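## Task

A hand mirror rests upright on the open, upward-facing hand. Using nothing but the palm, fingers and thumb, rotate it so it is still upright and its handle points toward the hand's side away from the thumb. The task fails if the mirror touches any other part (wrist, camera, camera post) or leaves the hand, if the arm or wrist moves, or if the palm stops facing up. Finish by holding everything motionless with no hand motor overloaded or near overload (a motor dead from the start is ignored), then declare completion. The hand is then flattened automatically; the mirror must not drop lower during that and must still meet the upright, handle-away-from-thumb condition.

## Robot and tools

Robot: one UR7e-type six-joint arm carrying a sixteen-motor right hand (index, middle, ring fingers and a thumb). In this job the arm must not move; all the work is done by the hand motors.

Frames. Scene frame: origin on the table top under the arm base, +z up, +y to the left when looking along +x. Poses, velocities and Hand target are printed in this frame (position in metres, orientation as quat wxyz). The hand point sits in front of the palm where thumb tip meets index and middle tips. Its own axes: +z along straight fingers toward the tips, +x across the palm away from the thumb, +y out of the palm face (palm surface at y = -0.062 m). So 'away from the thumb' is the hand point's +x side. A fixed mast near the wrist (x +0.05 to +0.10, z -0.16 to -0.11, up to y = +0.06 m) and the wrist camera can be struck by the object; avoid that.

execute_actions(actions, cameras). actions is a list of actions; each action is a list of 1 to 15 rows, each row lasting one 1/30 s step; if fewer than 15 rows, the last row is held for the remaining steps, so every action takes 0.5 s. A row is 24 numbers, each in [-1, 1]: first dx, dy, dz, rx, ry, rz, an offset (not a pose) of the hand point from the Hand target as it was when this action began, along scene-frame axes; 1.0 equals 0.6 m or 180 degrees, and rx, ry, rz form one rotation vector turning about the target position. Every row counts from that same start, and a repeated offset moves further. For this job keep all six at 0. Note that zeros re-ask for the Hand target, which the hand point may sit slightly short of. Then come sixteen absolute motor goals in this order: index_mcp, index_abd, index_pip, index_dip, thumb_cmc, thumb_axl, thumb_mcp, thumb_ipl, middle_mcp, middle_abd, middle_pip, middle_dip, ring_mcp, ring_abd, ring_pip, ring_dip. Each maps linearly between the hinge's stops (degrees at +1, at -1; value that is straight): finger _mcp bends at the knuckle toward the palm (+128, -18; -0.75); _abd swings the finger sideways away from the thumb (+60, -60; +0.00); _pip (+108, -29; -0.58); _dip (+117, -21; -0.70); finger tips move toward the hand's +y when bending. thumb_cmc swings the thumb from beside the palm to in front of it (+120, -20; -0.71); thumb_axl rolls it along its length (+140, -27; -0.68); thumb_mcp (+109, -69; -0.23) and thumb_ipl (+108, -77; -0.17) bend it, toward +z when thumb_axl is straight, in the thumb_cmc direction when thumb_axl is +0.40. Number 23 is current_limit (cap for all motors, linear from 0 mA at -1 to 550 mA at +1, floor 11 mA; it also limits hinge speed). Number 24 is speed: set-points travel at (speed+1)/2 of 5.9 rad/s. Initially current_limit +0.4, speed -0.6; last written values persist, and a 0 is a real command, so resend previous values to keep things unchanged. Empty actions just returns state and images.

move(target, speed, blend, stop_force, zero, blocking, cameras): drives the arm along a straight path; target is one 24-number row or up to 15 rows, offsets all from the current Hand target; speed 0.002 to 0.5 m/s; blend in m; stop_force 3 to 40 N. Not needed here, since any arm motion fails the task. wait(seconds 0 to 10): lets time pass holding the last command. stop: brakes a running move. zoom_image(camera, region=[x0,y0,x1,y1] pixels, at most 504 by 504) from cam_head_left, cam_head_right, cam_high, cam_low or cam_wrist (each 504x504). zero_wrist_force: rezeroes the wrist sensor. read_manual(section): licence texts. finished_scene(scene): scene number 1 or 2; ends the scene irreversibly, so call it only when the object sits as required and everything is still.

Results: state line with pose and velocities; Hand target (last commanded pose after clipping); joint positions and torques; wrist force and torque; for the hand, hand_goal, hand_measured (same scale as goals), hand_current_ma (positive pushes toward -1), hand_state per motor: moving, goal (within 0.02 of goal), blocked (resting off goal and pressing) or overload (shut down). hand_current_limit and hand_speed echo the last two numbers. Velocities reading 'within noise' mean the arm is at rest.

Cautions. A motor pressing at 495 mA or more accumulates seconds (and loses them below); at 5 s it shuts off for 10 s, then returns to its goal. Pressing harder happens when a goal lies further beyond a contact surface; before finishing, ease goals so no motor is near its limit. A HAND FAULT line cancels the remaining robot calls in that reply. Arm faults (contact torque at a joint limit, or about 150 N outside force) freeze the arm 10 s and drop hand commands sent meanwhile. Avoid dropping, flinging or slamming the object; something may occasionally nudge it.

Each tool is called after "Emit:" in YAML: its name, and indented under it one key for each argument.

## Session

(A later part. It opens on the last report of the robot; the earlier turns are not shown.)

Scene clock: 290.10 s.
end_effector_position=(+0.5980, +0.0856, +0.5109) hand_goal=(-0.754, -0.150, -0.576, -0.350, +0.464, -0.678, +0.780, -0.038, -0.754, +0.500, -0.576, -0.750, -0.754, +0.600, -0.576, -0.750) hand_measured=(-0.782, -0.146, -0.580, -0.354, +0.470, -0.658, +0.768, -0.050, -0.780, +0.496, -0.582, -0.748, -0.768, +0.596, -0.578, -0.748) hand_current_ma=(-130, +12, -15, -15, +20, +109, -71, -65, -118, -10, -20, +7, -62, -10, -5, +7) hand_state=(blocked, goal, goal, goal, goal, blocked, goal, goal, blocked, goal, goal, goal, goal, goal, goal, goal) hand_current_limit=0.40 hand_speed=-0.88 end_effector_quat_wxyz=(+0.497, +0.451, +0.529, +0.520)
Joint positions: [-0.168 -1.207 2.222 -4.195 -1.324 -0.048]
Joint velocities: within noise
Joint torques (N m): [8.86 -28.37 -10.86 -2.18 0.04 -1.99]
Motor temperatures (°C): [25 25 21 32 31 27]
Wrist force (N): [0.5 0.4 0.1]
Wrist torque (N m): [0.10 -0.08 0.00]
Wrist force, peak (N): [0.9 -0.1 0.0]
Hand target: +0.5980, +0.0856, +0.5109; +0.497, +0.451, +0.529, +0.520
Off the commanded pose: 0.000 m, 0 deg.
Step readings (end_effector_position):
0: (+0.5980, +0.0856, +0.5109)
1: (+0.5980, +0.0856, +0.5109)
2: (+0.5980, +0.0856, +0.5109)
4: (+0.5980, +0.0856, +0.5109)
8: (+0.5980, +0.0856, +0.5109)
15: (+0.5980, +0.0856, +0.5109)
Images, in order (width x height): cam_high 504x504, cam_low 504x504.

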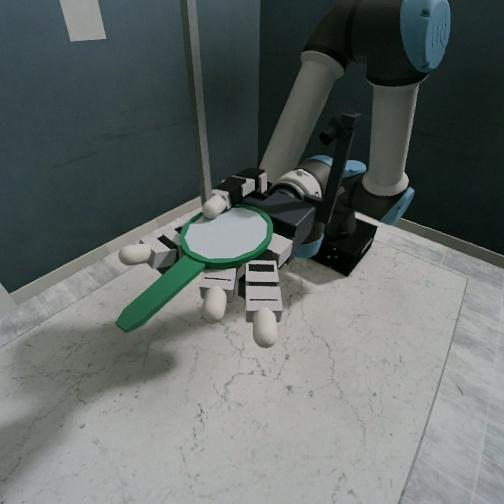

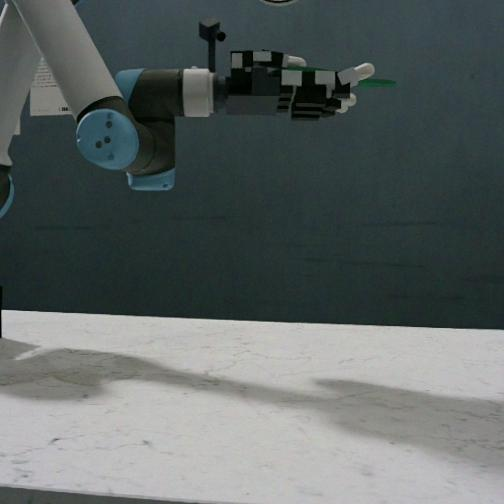

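Emit:
execute_actions:
  actions:
    - [[0,0,0,0,0,0,-0.754,0.05,-0.576,-0.35,0.464,-0.677,0.78,-0.038,-0.754,0.55,-0.576,-0.75,-0.754,0.65,-0.576,-0.75,0.4,-0.9]]
    - [[0,0,0,0,0,0,-0.754,0.2,-0.576,-0.35,0.464,-0.677,0.78,-0.038,-0.754,0.55,-0.576,-0.75,-0.754,0.65,-0.576,-0.75,0.4,-0.9]]
  cameras: ["cam_high","cam_low"]

Emit:
zoom_image:
  camera: "cam_high"
  region: [80, 90, 340, 350]

Emit:
zoom_image:
  camera: "cam_low"
  region: [180, 0, 400, 160]

Scene clock: 294.27 s.
end_effector_position=(+0.5980, +0.0856, +0.5109) hand_goal=(-0.754, +0.200, -0.576, -0.350, +0.464, -0.678, +0.780, -0.038, -0.754, +0.550, -0.576, -0.750, -0.754, +0.650, -0.576, -0.750) hand_measured=(-0.782, +0.196, -0.580, -0.354, +0.466, -0.672, +0.766, -0.050, -0.780, +0.546, -0.582, -0.748, -0.768, +0.646, -0.578, -0.748) hand_current_ma=(-130, -16, -15, -15, +11, +28, -75, -65, -118, -10, -20, +7, -62, -10, -5, +7) hand_state=(blocked, goal, goal, goal, goal, goal, goal, goal, blocked, goal, goal, goal, goal, goal, goal, goal) hand_current_limit=0.40 hand_speed=-0.90 end_effector_quat_wxyz=(+0.497, +0.451, +0.529, +0.520)
Joint positions: [-0.168 -1.207 2.222 -4.195 -1.324 -0.048]
Joint velocities: within noise
Joint torques (N m): [9.5 -29.43 -10.91 -2.12 0.25 -1.91]
Motor temperatures (°C): [25 25 21 32 31 27]
Wrist force (N): [0.5 0.2 -0.3]
Wrist torque (N m): [0.12 -0.06 -0.03]
Wrist force, peak (N): [0.4 0.2 -0.8]
Hand target: +0.5980, +0.0856, +0.5109; +0.497, +0.451, +0.529, +0.520
Off the commanded pose: 0.000 m, 0 deg.
Step readings (end_effector_position):
0: (+0.5980, +0.0856, +0.5109)
1: (+0.5980, +0.0856, +0.5109)
2: (+0.5980, +0.0856, +0.5109)
4: (+0.5980, +0.0856, +0.5109)
8: (+0.5980, +0.0856, +0.5109)
15: (+0.5980, +0.0856, +0.5109)
16: (+0.5980, +0.0856, +0.5109)
17: (+0.5980, +0.0856, +0.5109)
19: (+0.5980, +0.0856, +0.5109)
23: (+0.5980, +0.0856, +0.5109)
30: (+0.5980, +0.0856, +0.5109)
Images, in order (width x height): cam_high 504x504, cam_low 504x504.

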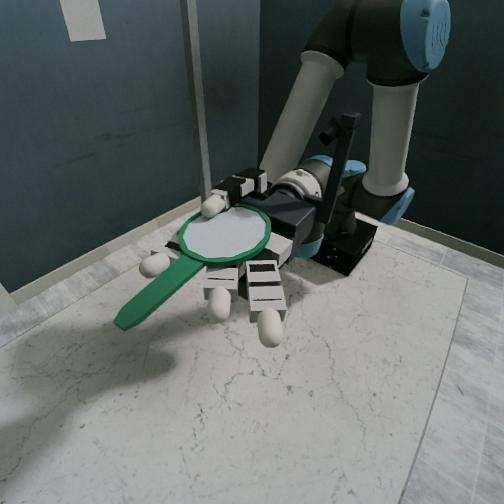

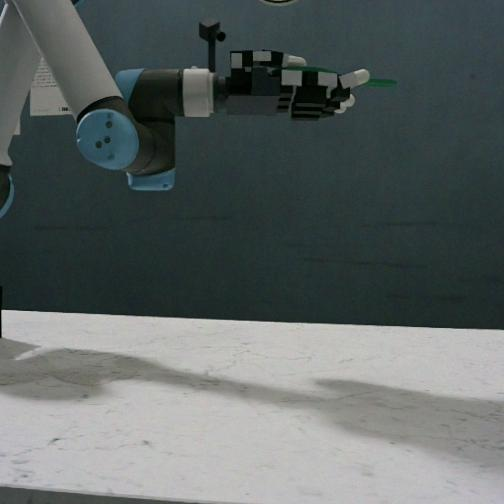

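Scaled by 1.938 from the camera's 504x504 image, which has a finer 720x720 frame.

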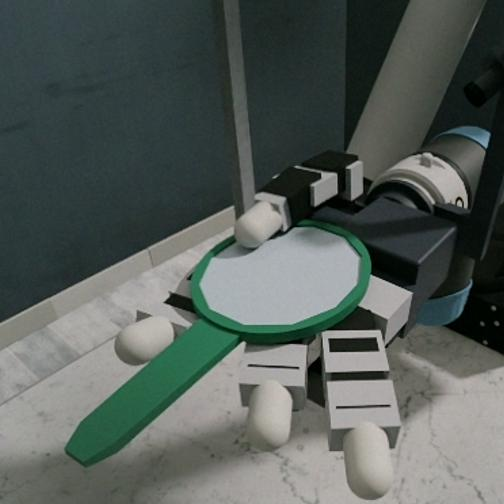

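Scaled by 2.291 from the camera's 504x504 image, which has a finer 720x720 frame.

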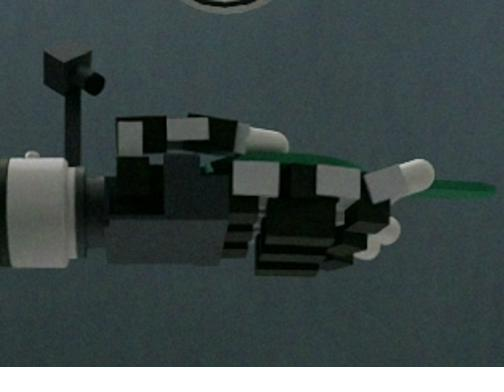

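Emit:
execute_actions:
  actions:
    - [[0,0,0,0,0,0,-0.754,0.3,-0.576,-0.35,0.464,-0.677,0.78,-0.038,-0.754,0.65,-0.576,-0.75,-0.754,0.75,-0.576,-0.75,0.4,-0.9]]
    - [[0,0,0,0,0,0,-0.754,0.42,-0.576,-0.35,0.464,-0.677,0.78,-0.038,-0.754,0.65,-0.576,-0.75,-0.754,0.75,-0.576,-0.75,0.4,-0.9]]
  cameras: ["cam_high","cam_low"]

Emit:
zoom_image:
  camera: "cam_high"
  region: [80, 90, 340, 350]

Emit:
zoom_image:
  camera: "cam_low"
  region: [180, 0, 400, 160]

Scene clock: 299.60 s.
end_effector_position=(+0.5980, +0.0856, +0.5109) hand_goal=(-0.754, +0.420, -0.576, -0.350, +0.464, -0.678, +0.780, -0.038, -0.754, +0.650, -0.576, -0.750, -0.754, +0.750, -0.576, -0.750) hand_measured=(-0.782, +0.382, -0.584, -0.354, +0.466, -0.664, +0.766, -0.050, -0.778, +0.632, -0.582, -0.748, -0.768, +0.746, -0.578, -0.748) hand_current_ma=(-130, -146, -30, -15, +10, +67, -80, -65, -114, -64, -20, +7, -62, -11, -5, +7) hand_state=(blocked, blocked, goal, goal, goal, goal, goal, goal, blocked, goal, goal, goal, goal, goal, goal, goal) hand_current_limit=0.40 hand_speed=-0.90 end_effector_quat_wxyz=(+0.497, +0.451, +0.529, +0.520)
Joint positions: [-0.168 -1.207 2.222 -4.195 -1.324 -0.048]
Joint velocities: within noise
Joint torques (N m): [8.2 -29.5 -11.54 -2.15 0.17 -1.94]
Motor temperatures (°C): [25 25 21 32 31 27]
Wrist force (N): [0.2 -0.2 0.2]
Wrist torque (N m): [0.02 -0.04 -0.05]
Wrist force, peak (N): [0.5 0.2 -0.6]
Hand target: +0.5980, +0.0856, +0.5109; +0.497, +0.451, +0.529, +0.520
Off the commanded pose: 0.000 m, 0 deg.
Step readings (end_effector_position):
0: (+0.5980, +0.0856, +0.5109)
1: (+0.5980, +0.0856, +0.5109)
2: (+0.5980, +0.0856, +0.5109)
4: (+0.5980, +0.0856, +0.5109)
8: (+0.5980, +0.0856, +0.5109)
15: (+0.5980, +0.0856, +0.5109)
16: (+0.5980, +0.0856, +0.5109)
17: (+0.5980, +0.0856, +0.5109)
19: (+0.5980, +0.0856, +0.5109)
23: (+0.5980, +0.0856, +0.5109)
30: (+0.5980, +0.0856, +0.5109)
Images, in order (width x height): cam_high 504x504, cam_low 504x504.

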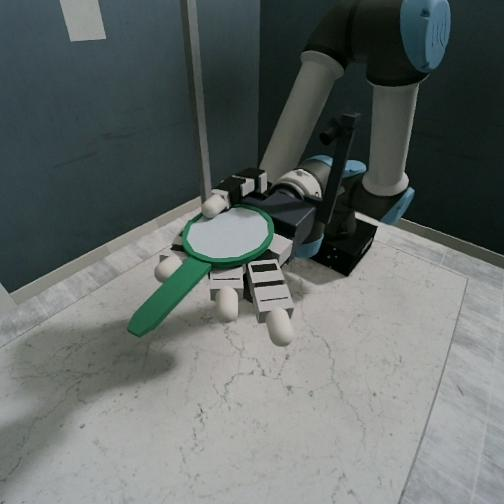

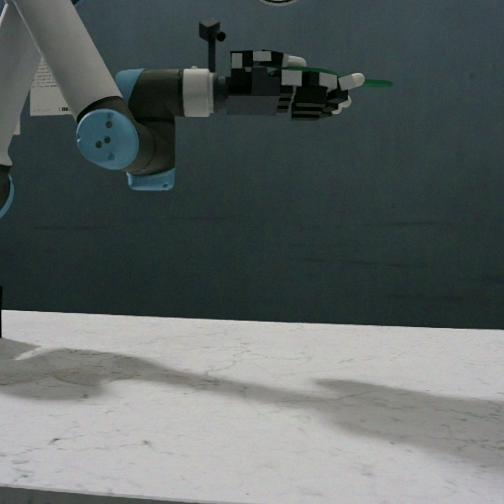

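Scaled by 1.938 from the camera's 504x504 image, which has a finer 720x720 frame.

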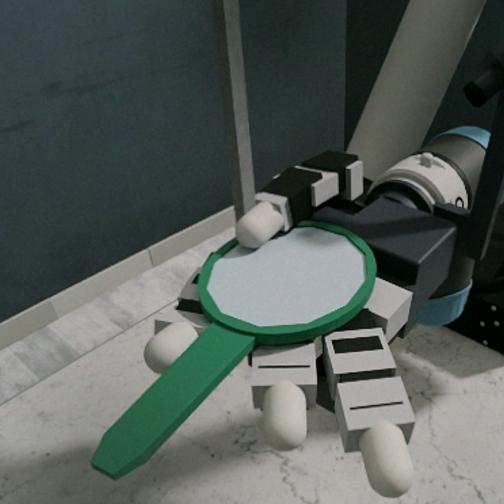

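Scaled by 2.291 from the camera's 504x504 image, which has a finer 720x720 frame.

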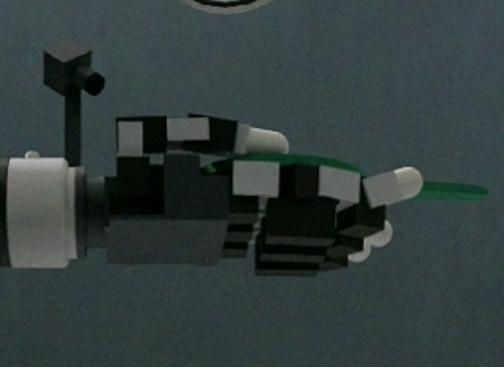

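Emit:
execute_actions:
  actions:
    - [[0,0,0,0,0,0,-0.754,0.42,-0.576,-0.35,0.464,-0.677,0.78,-0.038,-0.754,0.85,-0.576,-0.75,-0.754,0.95,-0.576,-0.75,0.4,-0.9]]
    - [[0,0,0,0,0,0,-0.754,0.55,-0.576,-0.35,0.464,-0.677,0.78,-0.038,-0.754,0.85,-0.576,-0.75,-0.754,0.95,-0.576,-0.75,0.4,-0.9]]
    - [[0,0,0,0,0,0,-0.754,0.68,-0.576,-0.35,0.464,-0.677,0.78,-0.038,-0.754,0.85,-0.576,-0.75,-0.754,0.95,-0.576,-0.75,0.4,-0.9]]
  cameras: ["cam_high","cam_low"]

Emit:
zoom_image:
  camera: "cam_high"
  region: [80, 90, 340, 350]

Emit:
zoom_image:
  camera: "cam_low"
  region: [180, 0, 400, 160]

Scene clock: 305.57 s.
end_effector_position=(+0.5980, +0.0856, +0.5109) hand_goal=(-0.754, +0.680, -0.576, -0.350, +0.464, -0.678, +0.780, -0.038, -0.754, +0.850, -0.576, -0.750, -0.754, +0.950, -0.576, -0.750) hand_measured=(-0.782, +0.604, -0.584, -0.354, +0.468, -0.650, +0.762, -0.050, -0.776, +0.644, -0.582, -0.748, -0.768, +0.946, -0.578, -0.748) hand_current_ma=(-130, -306, -35, -15, +13, +148, -106, -72, -102, -385, -20, +7, -62, -11, -5, +7) hand_state=(blocked, blocked, goal, goal, goal, blocked, goal, goal, blocked, blocked, goal, goal, goal, goal, goal, goal) hand_current_limit=0.40 hand_speed=-0.90 end_effector_quat_wxyz=(+0.497, +0.451, +0.529, +0.520)
Joint positions: [-0.168 -1.207 2.222 -4.195 -1.324 -0.048]
Joint velocities: within noise
Joint torques (N m): [8.81 -29.11 -11.52 -1.94 0.22 -1.89]
Motor temperatures (°C): [25 25 21 32 31 27]
Wrist force (N): [0.3 0.1 -0.2]
Wrist torque (N m): [0.07 -0.04 -0.06]
Wrist force, peak (N): [0.8 -0.1 -0.4]
Hand target: +0.5980, +0.0856, +0.5109; +0.497, +0.451, +0.529, +0.520
Off the commanded pose: 0.000 m, 0 deg.
Step readings (end_effector_position):
0: (+0.5980, +0.0856, +0.5109)
1: (+0.5980, +0.0856, +0.5109)
2: (+0.5980, +0.0856, +0.5109)
4: (+0.5980, +0.0856, +0.5109)
8: (+0.5980, +0.0856, +0.5109)
15: (+0.5980, +0.0856, +0.5109)
16: (+0.5980, +0.0856, +0.5109)
17: (+0.5980, +0.0856, +0.5109)
19: (+0.5980, +0.0856, +0.5109)
23: (+0.5980, +0.0856, +0.5109)
30: (+0.5980, +0.0856, +0.5109)
31: (+0.5980, +0.0856, +0.5109)
32: (+0.5980, +0.0856, +0.5109)
34: (+0.5980, +0.0856, +0.5109)
38: (+0.5980, +0.0856, +0.5109)
45: (+0.5980, +0.0856, +0.5109)
Images, in order (width x height): cam_high 504x504, cam_low 504x504.

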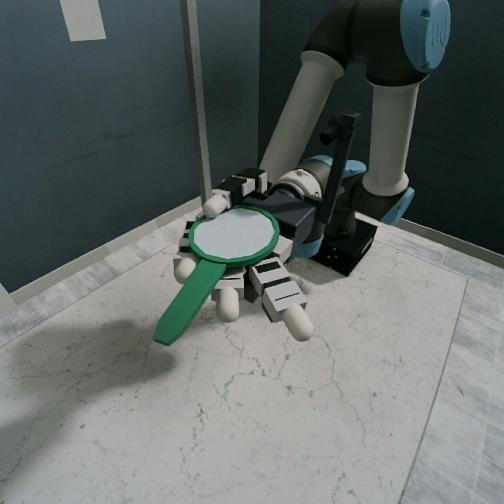

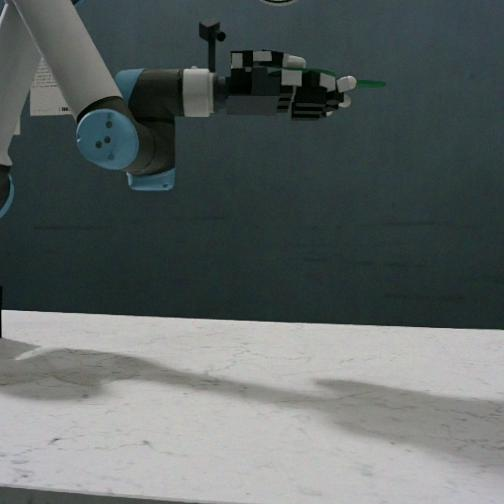

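Scaled by 1.938 from the camera's 504x504 image, which has a finer 720x720 frame.

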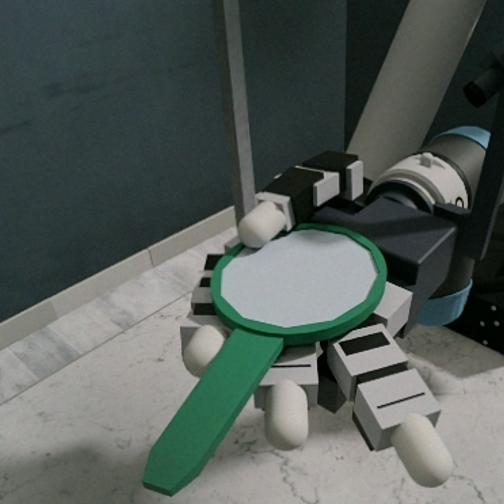

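Scaled by 2.291 from the camera's 504x504 image, which has a finer 720x720 frame.

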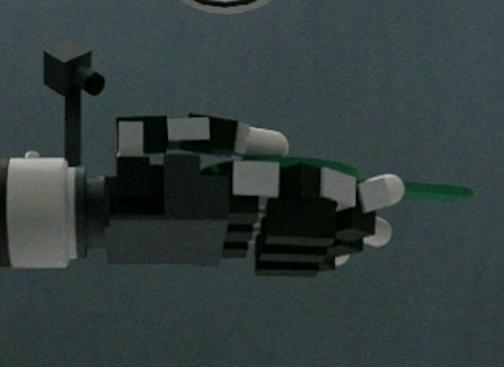

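Emit:
execute_actions:
  actions:
    - [[0,0,0,0,0,0,-0.754,0.3,-0.576,-0.35,0.464,-0.677,0.78,-0.038,-0.8,0.62,-0.576,-0.85,-0.754,0.7,-0.576,-0.75,0.4,-0.88]]
    - [[0,0,0,0,0,0,-0.754,-0.05,-0.576,-0.35,0.464,-0.677,0.78,-0.038,-0.84,0.45,-0.576,-0.9,-0.754,0.7,-0.576,-0.75,0.4,-0.86]]
    - [[0,0,0,0,0,0,-0.754,-0.1,-0.576,-0.6,0.464,-0.677,0.78,-0.038,-0.84,0.1,-0.576,-0.9,-0.754,0.7,-0.576,-0.75,0.4,-0.86]]
  cameras: ["cam_high","cam_low"]

Emit:
zoom_image:
  camera: "cam_high"
  region: [80, 90, 340, 350]

Emit:
zoom_image:
  camera: "cam_low"
  region: [180, 0, 400, 160]

Scene clock: 318.00 s.
end_effector_position=(+0.5980, +0.0856, +0.5109) hand_goal=(-0.754, -0.100, -0.576, -0.600, +0.464, -0.678, +0.780, -0.038, -0.840, +0.100, -0.576, -0.900, -0.754, +0.700, -0.576, -0.750) hand_measured=(-0.782, -0.094, -0.584, -0.598, +0.468, -0.664, +0.762, -0.050, -0.848, +0.104, -0.580, -0.898, -0.778, +0.704, -0.578, -0.748) hand_current_ma=(-130, +23, -35, +8, +13, +67, -101, -72, -38, +13, -13, +7, -106, +13, -5, +7) hand_state=(blocked, goal, goal, goal, goal, goal, goal, goal, goal, goal, goal, goal, blocked, goal, goal, goal) hand_current_limit=0.40 hand_speed=-0.86 end_effector_quat_wxyz=(+0.497, +0.451, +0.529, +0.520)
Joint positions: [-0.168 -1.207 2.222 -4.195 -1.324 -0.048]
Joint velocities: within noise
Joint torques (N m): [8.85 -29.29 -10.98 -2.08 0.25 -2.05]
Motor temperatures (°C): [25 25 21 32 31 27]
Wrist force (N): [0.4 0.1 -0.1]
Wrist torque (N m): [0.09 -0.06 -0.01]
Wrist force, peak (N): [0.5 0.6 -0.4]
Hand target: +0.5980, +0.0856, +0.5109; +0.497, +0.451, +0.529, +0.520
Off the commanded pose: 0.000 m, 0 deg.
Step readings (end_effector_position):
0: (+0.5980, +0.0856, +0.5109)
1: (+0.5980, +0.0856, +0.5109)
2: (+0.5980, +0.0856, +0.5109)
4: (+0.5980, +0.0856, +0.5109)
8: (+0.5980, +0.0856, +0.5109)
15: (+0.5980, +0.0856, +0.5109)
16: (+0.5980, +0.0856, +0.5109)
17: (+0.5980, +0.0856, +0.5109)
19: (+0.5980, +0.0856, +0.5109)
23: (+0.5980, +0.0856, +0.5109)
30: (+0.5980, +0.0856, +0.5109)
31: (+0.5980, +0.0856, +0.5109)
32: (+0.5980, +0.0856, +0.5109)
34: (+0.5980, +0.0856, +0.5109)
38: (+0.5980, +0.0856, +0.5109)
45: (+0.5980, +0.0856, +0.5109)
Images, in order (width x height): cam_high 504x504, cam_low 504x504.

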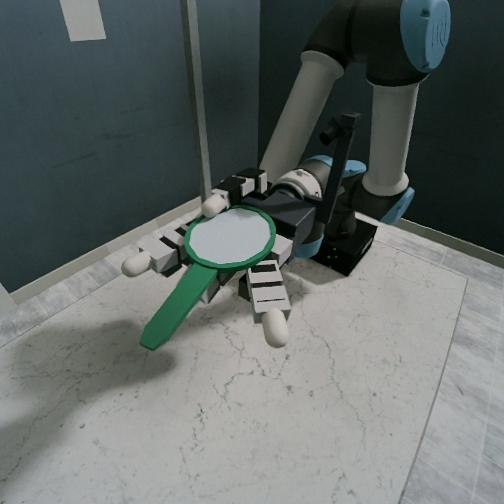

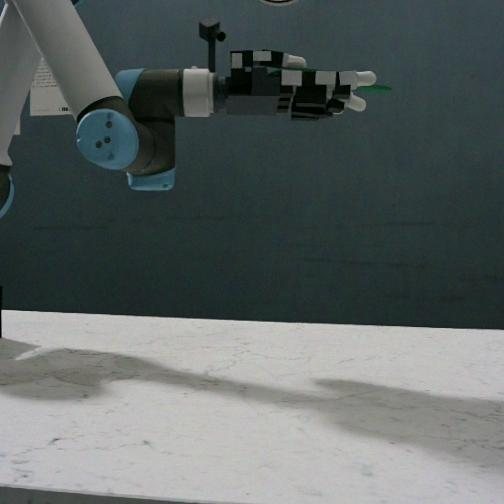

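Scaled by 1.938 from the camera's 504x504 image, which has a finer 720x720 frame.

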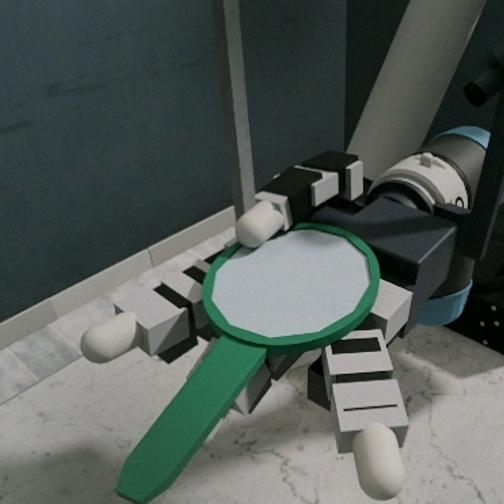

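Scaled by 2.291 from the camera's 504x504 image, which has a finer 720x720 frame.

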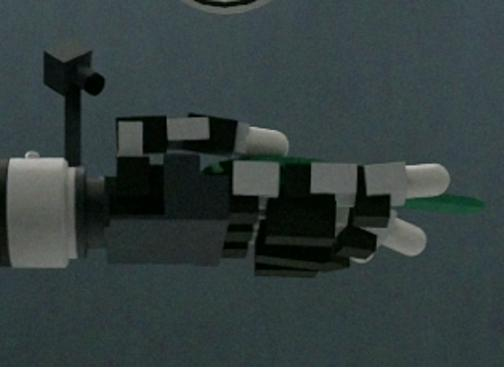

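Emit:
execute_actions:
  actions:
    - [[0,0,0,0,0,0,-0.754,-0.45,-0.576,-0.6,0.464,-0.677,0.78,-0.038,-0.84,-0.25,-0.576,-0.9,-0.754,0.7,-0.576,-0.75,0.4,-0.86]]
    - [[0,0,0,0,0,0,-0.754,-0.45,-0.576,-0.6,0.464,-0.677,0.78,-0.038,-0.84,-0.35,-0.576,-0.9,-0.754,0.7,-0.576,-0.75,0.4,-0.86]]
  cameras: ["cam_high","cam_low"]

Emit:
zoom_image:
  camera: "cam_high"
  region: [80, 90, 340, 350]

Emit:
zoom_image:
  camera: "cam_low"
  region: [180, 0, 400, 160]

Scene clock: 322.03 s.
end_effector_position=(+0.5980, +0.0856, +0.5109) hand_goal=(-0.754, -0.450, -0.576, -0.600, +0.464, -0.678, +0.780, -0.038, -0.840, -0.350, -0.576, -0.900, -0.754, +0.700, -0.576, -0.750) hand_measured=(-0.782, -0.444, -0.584, -0.598, +0.468, -0.664, +0.762, -0.050, -0.848, -0.346, -0.580, -0.898, -0.778, +0.704, -0.578, -0.748) hand_current_ma=(-130, +22, -35, +8, +13, +67, -101, -72, -38, +15, -13, +7, -106, +13, -5, +7) hand_state=(blocked, goal, goal, goal, goal, goal, goal, goal, goal, goal, goal, goal, blocked, goal, goal, goal) hand_current_limit=0.40 hand_speed=-0.86 end_effector_quat_wxyz=(+0.497, +0.451, +0.529, +0.520)
Joint positions: [-0.168 -1.207 2.222 -4.195 -1.324 -0.048]
Joint velocities: within noise
Joint torques (N m): [7.63 -29.99 -10.6 -2.13 0.53 -2.01]
Motor temperatures (°C): [25 25 21 32 31 27]
Wrist force (N): [0.6 0.2 -0.2]
Wrist torque (N m): [0.10 -0.08 0.02]
Wrist force, peak (N): [0.7 0.4 -0.5]
Hand target: +0.5980, +0.0856, +0.5109; +0.497, +0.451, +0.529, +0.520
Off the commanded pose: 0.000 m, 0 deg.
Step readings (end_effector_position):
0: (+0.5980, +0.0856, +0.5109)
1: (+0.5980, +0.0856, +0.5109)
2: (+0.5980, +0.0856, +0.5109)
4: (+0.5980, +0.0856, +0.5109)
8: (+0.5980, +0.0856, +0.5109)
15: (+0.5980, +0.0856, +0.5109)
16: (+0.5980, +0.0856, +0.5109)
17: (+0.5980, +0.0856, +0.5109)
19: (+0.5980, +0.0856, +0.5109)
23: (+0.5980, +0.0856, +0.5109)
30: (+0.5980, +0.0856, +0.5109)
Images, in order (width x height): cam_high 504x504, cam_low 504x504.

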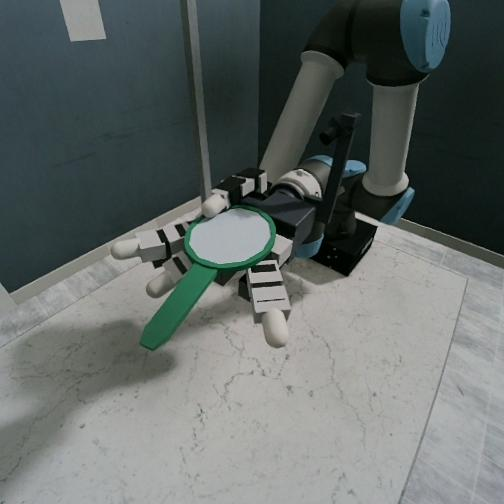

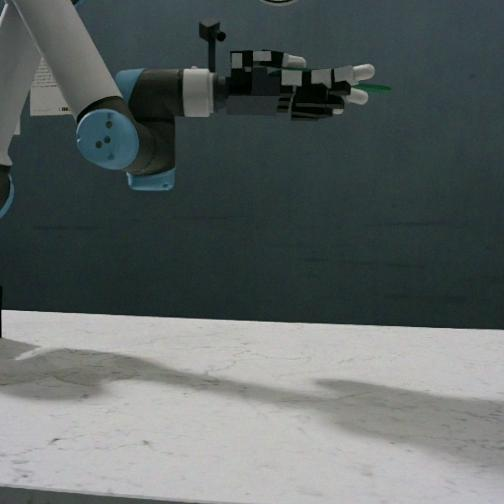

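Scaled by 1.938 from the camera's 504x504 image, which has a finer 720x720 frame.

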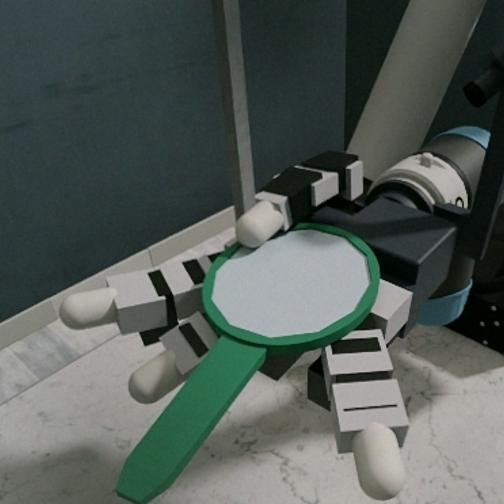

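Scaled by 2.291 from the camera's 504x504 image, which has a finer 720x720 frame.

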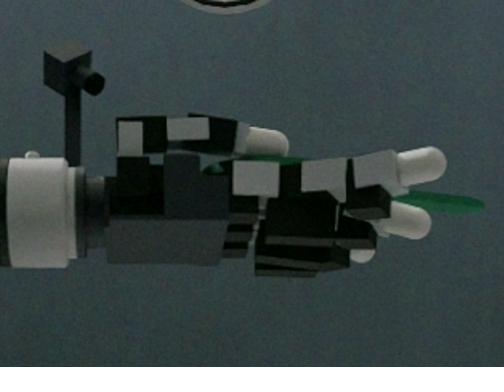

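Emit:
execute_actions:
  actions:
    - [[0,0,0,0,0,0,-0.754,-0.45,-0.576,-0.6,0.464,-0.677,0.78,-0.038,-0.754,-0.35,-0.576,-0.3,-0.754,0.8,-0.576,-0.75,0.4,-0.86]]
    - [[0,0,0,0,0,0,-0.754,-0.3,-0.576,-0.6,0.464,-0.677,0.78,-0.038,-0.754,-0.1,-0.576,-0.3,-0.754,0.95,-0.576,-0.75,0.4,-0.88]]
    - [[0,0,0,0,0,0,-0.754,-0.1,-0.576,-0.6,0.464,-0.677,0.78,-0.038,-0.754,0.1,-0.576,-0.3,-0.754,0.95,-0.576,-0.75,0.4,-0.9]]
  cameras: ["cam_high","cam_low"]

Emit:
zoom_image:
  camera: "cam_high"
  region: [80, 90, 340, 350]

Emit:
zoom_image:
  camera: "cam_low"
  region: [180, 0, 400, 160]

Scene clock: 328.00 s.
end_effector_position=(+0.5980, +0.0856, +0.5109) hand_goal=(-0.754, -0.100, -0.576, -0.600, +0.464, -0.678, +0.780, -0.038, -0.754, +0.100, -0.576, -0.300, -0.754, +0.950, -0.576, -0.750) hand_measured=(-0.782, -0.104, -0.584, -0.598, +0.468, -0.672, +0.762, -0.050, -0.782, +0.088, -0.580, -0.308, -0.778, +0.946, -0.578, -0.748) hand_current_ma=(-130, -11, -35, +8, +13, +26, -101, -72, -129, -46, -19, -30, -106, -10, -5, +7) hand_state=(blocked, goal, goal, goal, goal, goal, goal, goal, blocked, goal, goal, goal, blocked, goal, goal, goal) hand_current_limit=0.40 hand_speed=-0.90 end_effector_quat_wxyz=(+0.497, +0.451, +0.529, +0.520)
Joint positions: [-0.168 -1.207 2.222 -4.195 -1.324 -0.048]
Joint velocities: within noise
Joint torques (N m): [7.73 -29.25 -10.93 -2.07 0.34 -1.94]
Motor temperatures (°C): [25 25 21 32 31 27]
Wrist force (N): [0.2 -0.1 -0.4]
Wrist torque (N m): [0.07 -0.02 -0.05]
Wrist force, peak (N): [0.7 0.2 -0.5]
Hand target: +0.5980, +0.0856, +0.5109; +0.497, +0.451, +0.529, +0.520
Off the commanded pose: 0.000 m, 0 deg.
Step readings (end_effector_position):
0: (+0.5980, +0.0856, +0.5109)
1: (+0.5980, +0.0856, +0.5109)
2: (+0.5980, +0.0856, +0.5109)
4: (+0.5980, +0.0856, +0.5109)
8: (+0.5980, +0.0856, +0.5109)
15: (+0.5980, +0.0856, +0.5109)
16: (+0.5980, +0.0856, +0.5109)
17: (+0.5980, +0.0856, +0.5109)
19: (+0.5980, +0.0856, +0.5109)
23: (+0.5980, +0.0856, +0.5109)
30: (+0.5980, +0.0856, +0.5109)
31: (+0.5980, +0.0856, +0.5109)
32: (+0.5980, +0.0856, +0.5109)
34: (+0.5980, +0.0856, +0.5109)
38: (+0.5980, +0.0856, +0.5109)
45: (+0.5980, +0.0856, +0.5109)
Images, in order (width x height): cam_high 504x504, cam_low 504x504.

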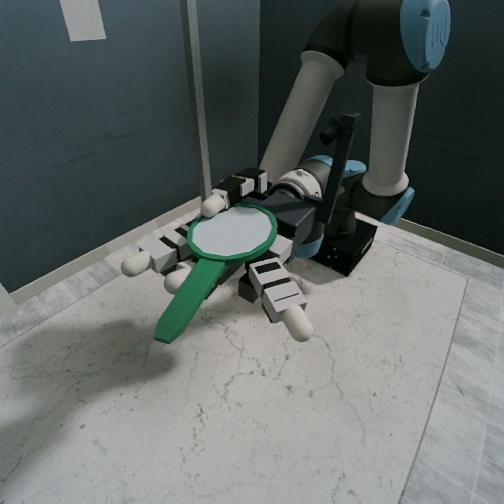

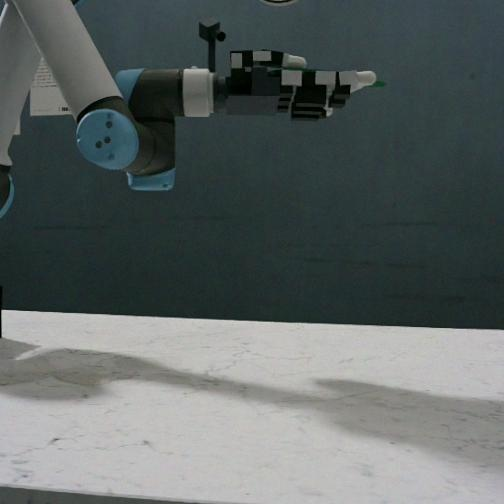

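Scaled by 1.938 from the camera's 504x504 image, which has a finer 720x720 frame.

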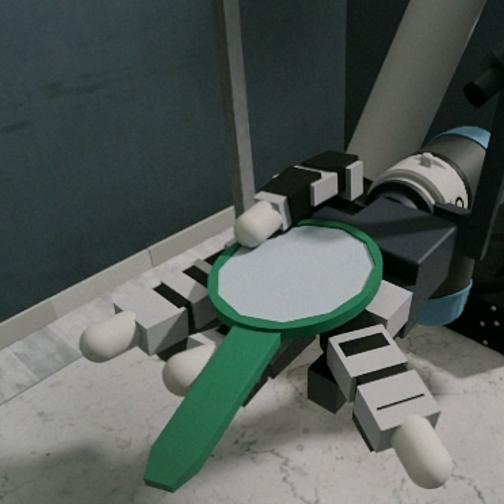

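Scaled by 2.291 from the camera's 504x504 image, which has a finer 720x720 frame.

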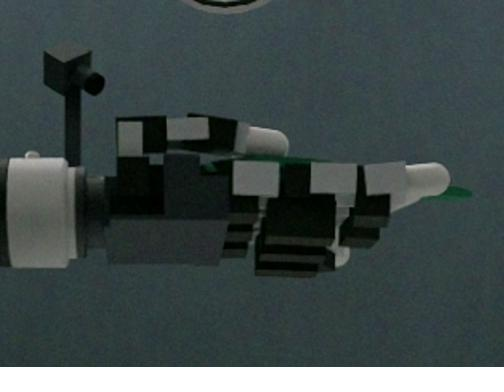

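Pushing. Continue.

Emit:
execute_actions:
  actions:
    - [[0,0,0,0,0,0,-0.754,0.05,-0.576,-0.6,0.464,-0.677,0.78,-0.038,-0.754,0.28,-0.576,-0.3,-0.754,0.95,-0.576,-0.75,0.4,-0.9]]
    - [[0,0,0,0,0,0,-0.754,0.2,-0.576,-0.6,0.464,-0.677,0.78,-0.038,-0.754,0.42,-0.576,-0.3,-0.754,0.95,-0.576,-0.75,0.4,-0.9]]
    - [[0,0,0,0,0,0,-0.754,0.3,-0.576,-0.6,0.464,-0.677,0.78,-0.038,-0.754,0.54,-0.576,-0.3,-0.754,0.95,-0.576,-0.75,0.4,-0.9]]
  cameras: ["cam_high","cam_low"]

Emit:
zoom_image:
  camera: "cam_high"
  region: [80, 90, 340, 350]

Emit:
zoom_image:
  camera: "cam_low"
  region: [180, 0, 400, 160]

Scene clock: 333.63 s.
end_effector_position=(+0.5980, +0.0856, +0.5109) hand_goal=(-0.754, +0.300, -0.576, -0.600, +0.464, -0.678, +0.780, -0.038, -0.754, +0.540, -0.576, -0.300, -0.754, +0.950, -0.576, -0.750) hand_measured=(-0.782, +0.296, -0.584, -0.598, +0.468, -0.672, +0.762, -0.050, -0.782, +0.530, -0.580, -0.304, -0.778, +0.946, -0.578, -0.748) hand_current_ma=(-130, -15, -35, +8, +13, +27, -104, -72, -129, -34, -19, -14, -106, -10, -5, +7) hand_state=(blocked, goal, goal, goal, goal, goal, goal, goal, blocked, goal, goal, goal, blocked, goal, goal, goal) hand_current_limit=0.40 hand_speed=-0.90 end_effector_quat_wxyz=(+0.497, +0.451, +0.529, +0.520)
Joint positions: [-0.168 -1.207 2.222 -4.195 -1.324 -0.048]
Joint velocities: within noise
Joint torques (N m): [8.15 -29.14 -11.39 -2 0.52 -1.97]
Motor temperatures (°C): [25 25 21 32 31 27]
Wrist force (N): [0.5 0.1 -0.3]
Wrist torque (N m): [0.08 -0.06 -0.04]
Wrist force, peak (N): [0.8 -0.1 -0.4]
Hand target: +0.5980, +0.0856, +0.5109; +0.497, +0.451, +0.529, +0.520
Off the commanded pose: 0.000 m, 0 deg.
Step readings (end_effector_position):
0: (+0.5980, +0.0856, +0.5109)
1: (+0.5980, +0.0856, +0.5109)
2: (+0.5980, +0.0856, +0.5109)
4: (+0.5980, +0.0856, +0.5109)
8: (+0.5980, +0.0856, +0.5109)
15: (+0.5980, +0.0856, +0.5109)
16: (+0.5980, +0.0856, +0.5109)
17: (+0.5980, +0.0856, +0.5109)
19: (+0.5980, +0.0856, +0.5109)
23: (+0.5980, +0.0856, +0.5109)
30: (+0.5980, +0.0856, +0.5109)
31: (+0.5980, +0.0856, +0.5109)
32: (+0.5980, +0.0856, +0.5109)
34: (+0.5980, +0.0856, +0.5109)
38: (+0.5980, +0.0856, +0.5109)
45: (+0.5980, +0.0856, +0.5109)
Images, in order (width x height): cam_high 504x504, cam_low 504x504.

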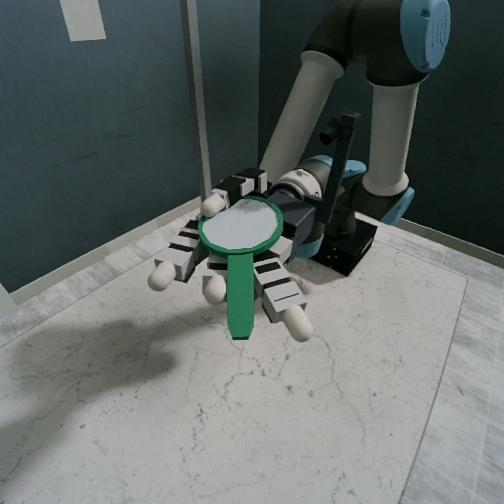

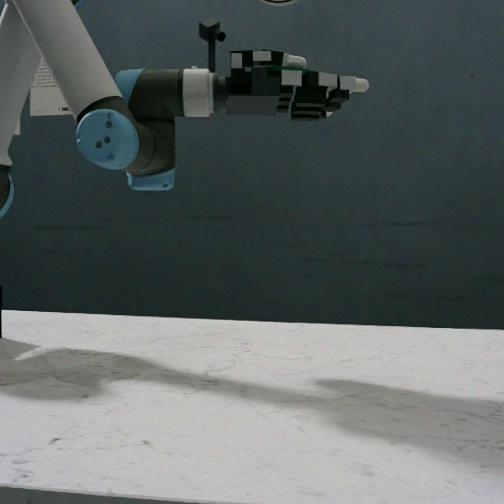

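Scaled by 1.938 from the camera's 504x504 image, which has a finer 720x720 frame.

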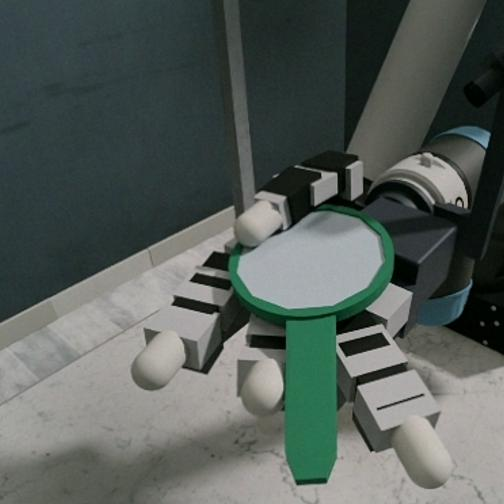

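Scaled by 2.291 from the camera's 504x504 image, which has a finer 720x720 frame.

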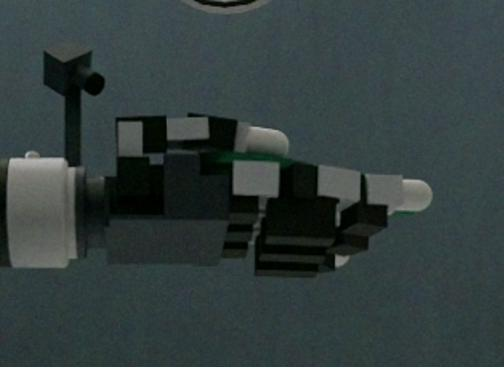

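Emit:
execute_actions:
  actions:
    - [[0,0,0,0,0,0,-0.754,0.3,-0.576,-0.6,0.464,-0.677,0.78,-0.038,-0.754,0.64,-0.576,-0.3,-0.8,0.95,-0.576,-0.85,0.4,-0.9]]
    - [[0,0,0,0,0,0,-0.754,0.1,-0.576,-0.6,0.464,-0.677,0.78,-0.038,-0.754,0.4,-0.576,-0.3,-0.84,0.85,-0.576,-0.9,0.4,-0.88]]
    - [[0,0,0,0,0,0,-0.754,-0.3,-0.576,-0.6,0.464,-0.677,0.78,-0.038,-0.754,0.0,-0.576,-0.5,-0.84,0.45,-0.576,-0.9,0.4,-0.84]]
  cameras: ["cam_high","cam_low"]

Emit:
zoom_image:
  camera: "cam_high"
  region: [80, 90, 340, 350]

Emit:
zoom_image:
  camera: "cam_low"
  region: [180, 0, 400, 160]

Scene clock: 345.63 s.
end_effector_position=(+0.5980, +0.0856, +0.5109) hand_goal=(-0.754, -0.300, -0.576, -0.600, +0.464, -0.678, +0.780, -0.038, -0.754, +0.000, -0.576, -0.500, -0.840, +0.450, -0.576, -0.900) hand_measured=(-0.782, -0.294, -0.584, -0.598, +0.468, -0.670, +0.760, -0.050, -0.780, +0.006, -0.580, -0.498, -0.850, +0.454, -0.578, -0.898) hand_current_ma=(-130, +23, -29, +8, +13, +39, -116, -73, -121, +18, -19, +7, -42, +12, -5, +8) hand_state=(blocked, goal, goal, goal, goal, goal, blocked, goal, blocked, goal, goal, goal, goal, goal, goal, goal) hand_current_limit=0.40 hand_speed=-0.84 end_effector_quat_wxyz=(+0.497, +0.451, +0.529, +0.520)
Joint positions: [-0.168 -1.207 2.222 -4.195 -1.324 -0.048]
Joint velocities: within noise
Joint torques (N m): [8.39 -29.32 -11.94 -2.02 0.64 -1.91]
Motor temperatures (°C): [25 25 21 32 31 27]
Wrist force (N): [0.4 0.4 -0.6]
Wrist torque (N m): [0.16 -0.05 0.00]
Wrist force, peak (N): [0.8 0.0 -0.6]
Hand target: +0.5980, +0.0856, +0.5109; +0.497, +0.451, +0.529, +0.520
Off the commanded pose: 0.000 m, 0 deg.
Step readings (end_effector_position):
0: (+0.5980, +0.0856, +0.5109)
1: (+0.5980, +0.0856, +0.5109)
2: (+0.5980, +0.0856, +0.5109)
4: (+0.5980, +0.0856, +0.5109)
8: (+0.5980, +0.0856, +0.5109)
15: (+0.5980, +0.0856, +0.5109)
16: (+0.5980, +0.0856, +0.5109)
17: (+0.5980, +0.0856, +0.5109)
19: (+0.5980, +0.0856, +0.5109)
23: (+0.5980, +0.0856, +0.5109)
30: (+0.5980, +0.0856, +0.5109)
31: (+0.5980, +0.0856, +0.5109)
32: (+0.5980, +0.0856, +0.5109)
34: (+0.5980, +0.0856, +0.5109)
38: (+0.5980, +0.0856, +0.5109)
45: (+0.5980, +0.0856, +0.5109)
Images, in order (width x height): cam_high 504x504, cam_low 504x504.

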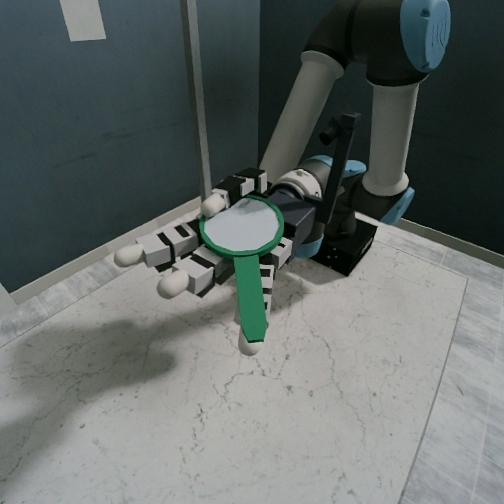

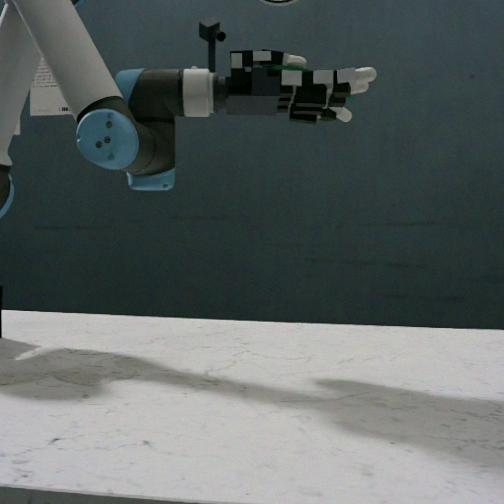

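Scaled by 1.938 from the camera's 504x504 image, which has a finer 720x720 frame.

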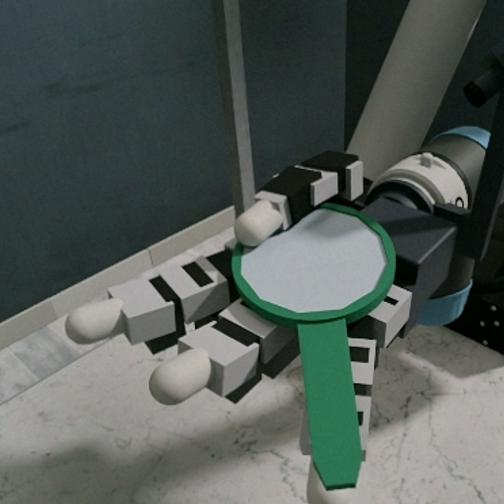

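Scaled by 2.291 from the camera's 504x504 image, which has a finer 720x720 frame.

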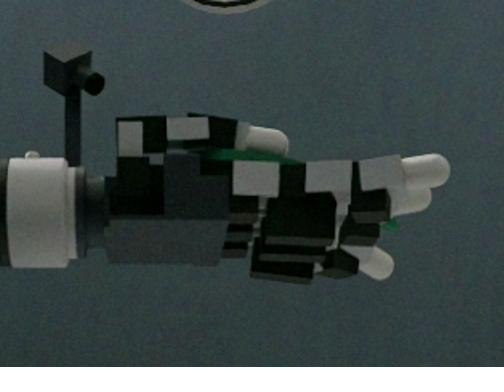

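Emit:
execute_actions:
  actions:
    - [[0,0,0,0,0,0,-0.754,-0.45,-0.576,-0.6,0.464,-0.677,0.78,-0.038,-0.754,-0.25,-0.576,-0.5,-0.84,0.2,-0.576,-0.9,0.4,-0.84]]
    - [[0,0,0,0,0,0,-0.754,-0.45,-0.576,-0.6,0.464,-0.677,0.78,-0.038,-0.754,-0.25,-0.576,-0.5,-0.84,-0.05,-0.576,-0.9,0.4,-0.86]]
  cameras: ["cam_high","cam_low"]

Emit:
zoom_image:
  camera: "cam_high"
  region: [80, 90, 340, 350]

Emit:
zoom_image:
  camera: "cam_low"
  region: [180, 0, 400, 160]

Scene clock: 350.23 s.
end_effector_position=(+0.5980, +0.0856, +0.5109) hand_goal=(-0.754, -0.450, -0.576, -0.600, +0.464, -0.678, +0.780, -0.038, -0.754, -0.250, -0.576, -0.500, -0.840, -0.050, -0.576, -0.900) hand_measured=(-0.782, -0.444, -0.584, -0.598, +0.468, -0.670, +0.760, -0.050, -0.780, -0.244, -0.580, -0.498, -0.850, -0.046, -0.578, -0.898) hand_current_ma=(-130, +22, -29, +8, +13, +37, -116, -73, -121, +19, -19, +7, -44, +14, -5, +8) hand_state=(blocked, goal, goal, goal, goal, goal, blocked, goal, blocked, goal, goal, goal, goal, goal, goal, goal) hand_current_limit=0.40 hand_speed=-0.86 end_effector_quat_wxyz=(+0.497, +0.451, +0.529, +0.520)
Joint positions: [-0.168 -1.207 2.222 -4.195 -1.324 -0.048]
Joint velocities: within noise
Joint torques (N m): [7.95 -29.03 -12.15 -2.01 0.62 -1.96]
Motor temperatures (°C): [25 25 21 32 31 27]
Wrist force (N): [0.4 0.4 -0.1]
Wrist torque (N m): [0.10 -0.06 0.03]
Wrist force, peak (N): [0.5 0.3 -0.6]
Hand target: +0.5980, +0.0856, +0.5109; +0.497, +0.451, +0.529, +0.520
Off the commanded pose: 0.000 m, 0 deg.
Step readings (end_effector_position):
0: (+0.5980, +0.0856, +0.5109)
1: (+0.5980, +0.0856, +0.5109)
2: (+0.5980, +0.0856, +0.5109)
4: (+0.5980, +0.0856, +0.5109)
8: (+0.5980, +0.0856, +0.5109)
15: (+0.5980, +0.0856, +0.5109)
16: (+0.5980, +0.0856, +0.5109)
17: (+0.5980, +0.0856, +0.5109)
19: (+0.5980, +0.0856, +0.5109)
23: (+0.5980, +0.0856, +0.5109)
30: (+0.5980, +0.0856, +0.5109)
Images, in order (width x height): cam_high 504x504, cam_low 504x504.

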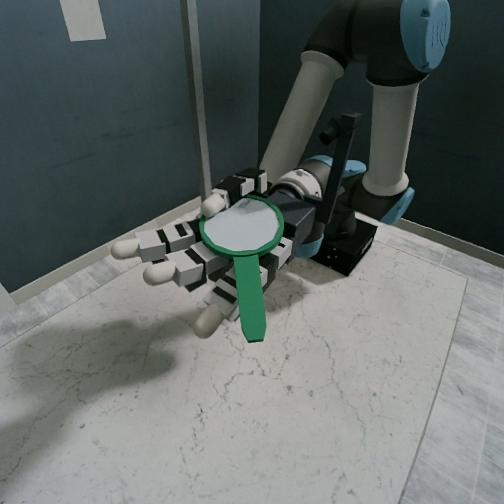

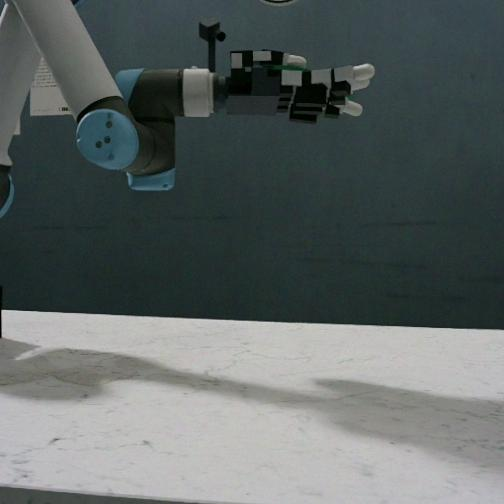

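Scaled by 1.938 from the camera's 504x504 image, which has a finer 720x720 frame.

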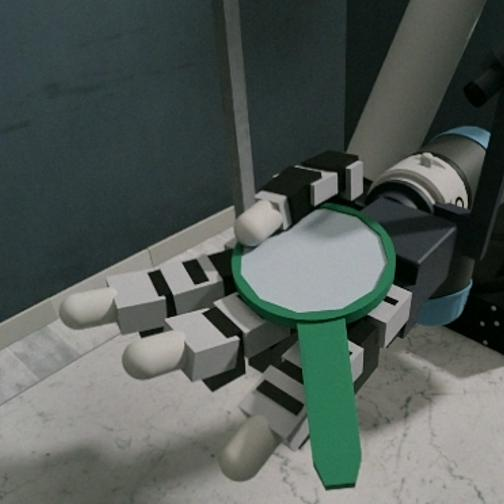

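Scaled by 2.291 from the camera's 504x504 image, which has a finer 720x720 frame.

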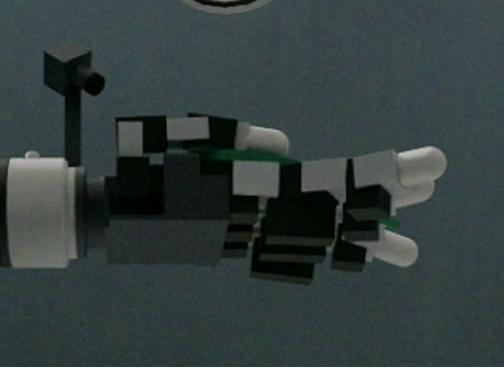

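Raise ring and sweep.

Emit:
execute_actions:
  actions:
    - [[0,0,0,0,0,0,-0.754,-0.45,-0.576,-0.6,0.464,-0.677,0.78,-0.038,-0.754,-0.25,-0.576,-0.5,-0.754,-0.05,-0.576,-0.25,0.4,-0.86]]
    - [[0,0,0,0,0,0,-0.754,-0.3,-0.576,-0.6,0.464,-0.677,0.78,-0.038,-0.754,-0.1,-0.576,-0.5,-0.754,0.15,-0.576,-0.25,0.4,-0.88]]
    - [[0,0,0,0,0,0,-0.754,-0.2,-0.576,-0.6,0.464,-0.677,0.78,-0.038,-0.754,0,-0.576,-0.5,-0.754,0.35,-0.576,-0.25,0.4,-0.88]]
  cameras: ["cam_high","cam_low"]

Emit:
zoom_image:
  camera: "cam_high"
  region: [80, 90, 340, 350]

Emit:
zoom_image:
  camera: "cam_low"
  region: [180, 0, 400, 160]

Scene clock: 354.93 s.
end_effector_position=(+0.5980, +0.0856, +0.5109) hand_goal=(-0.754, -0.200, -0.576, -0.600, +0.464, -0.678, +0.780, -0.038, -0.754, +0.000, -0.576, -0.500, -0.754, +0.350, -0.576, -0.250) hand_measured=(-0.782, -0.202, -0.584, -0.598, +0.468, -0.672, +0.760, -0.050, -0.780, -0.004, -0.580, -0.498, -0.784, +0.346, -0.580, -0.256) hand_current_ma=(-130, -10, -29, +8, +13, +30, -114, -73, -121, -10, -19, +7, -135, -13, -12, -22) hand_state=(blocked, goal, goal, goal, goal, goal, blocked, goal, blocked, goal, goal, goal, blocked, goal, goal, goal) hand_current_limit=0.40 hand_speed=-0.88 end_effector_quat_wxyz=(+0.497, +0.451, +0.529, +0.520)
Joint positions: [-0.168 -1.207 2.222 -4.195 -1.324 -0.048]
Joint velocities: within noise
Joint torques (N m): [8.35 -30.19 -12.07 -1.95 0.7 -2.01]
Motor temperatures (°C): [25 25 21 32 31 27]
Wrist force (N): [0.3 -0.1 -0.1]
Wrist torque (N m): [0.05 -0.04 -0.02]
Wrist force, peak (N): [0.8 0.4 -0.2]
Hand target: +0.5980, +0.0856, +0.5109; +0.497, +0.451, +0.529, +0.520
Off the commanded pose: 0.000 m, 0 deg.
Step readings (end_effector_position):
0: (+0.5980, +0.0856, +0.5109)
1: (+0.5980, +0.0856, +0.5109)
2: (+0.5980, +0.0856, +0.5109)
4: (+0.5980, +0.0856, +0.5109)
8: (+0.5980, +0.0856, +0.5109)
15: (+0.5980, +0.0856, +0.5109)
16: (+0.5980, +0.0856, +0.5109)
17: (+0.5980, +0.0856, +0.5109)
19: (+0.5980, +0.0856, +0.5109)
23: (+0.5980, +0.0856, +0.5109)
30: (+0.5980, +0.0856, +0.5109)
31: (+0.5980, +0.0856, +0.5109)
32: (+0.5980, +0.0856, +0.5109)
34: (+0.5980, +0.0856, +0.5109)
38: (+0.5980, +0.0856, +0.5109)
45: (+0.5980, +0.0856, +0.5109)
Images, in order (width x height): cam_high 504x504, cam_low 504x504.

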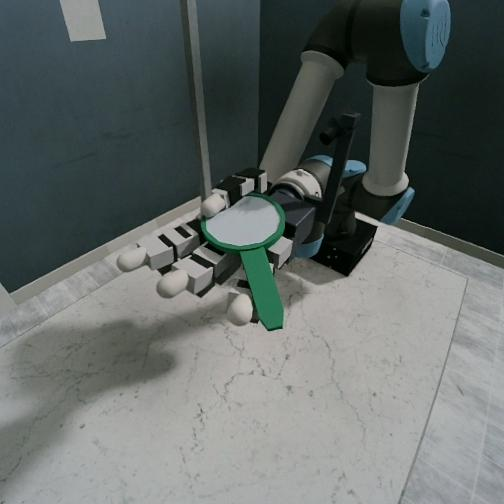

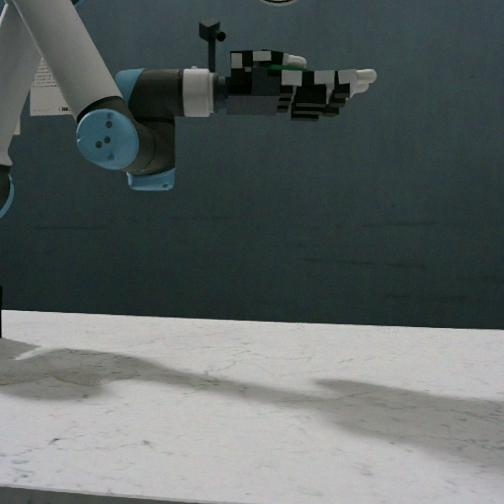

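Scaled by 1.938 from the camera's 504x504 image, which has a finer 720x720 frame.

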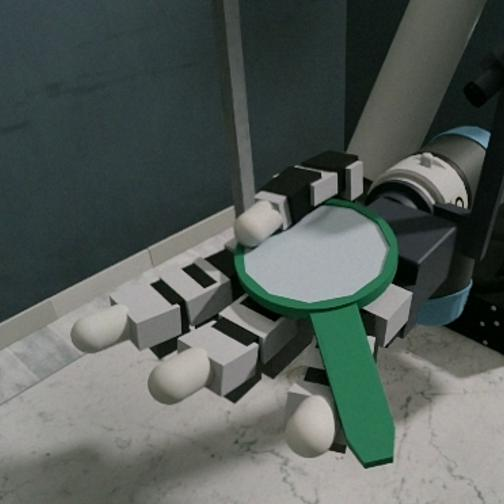

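Scaled by 2.291 from the camera's 504x504 image, which has a finer 720x720 frame.

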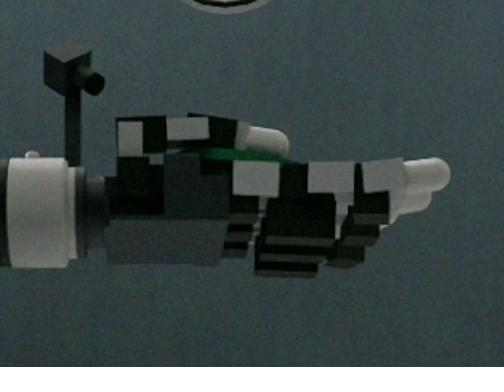

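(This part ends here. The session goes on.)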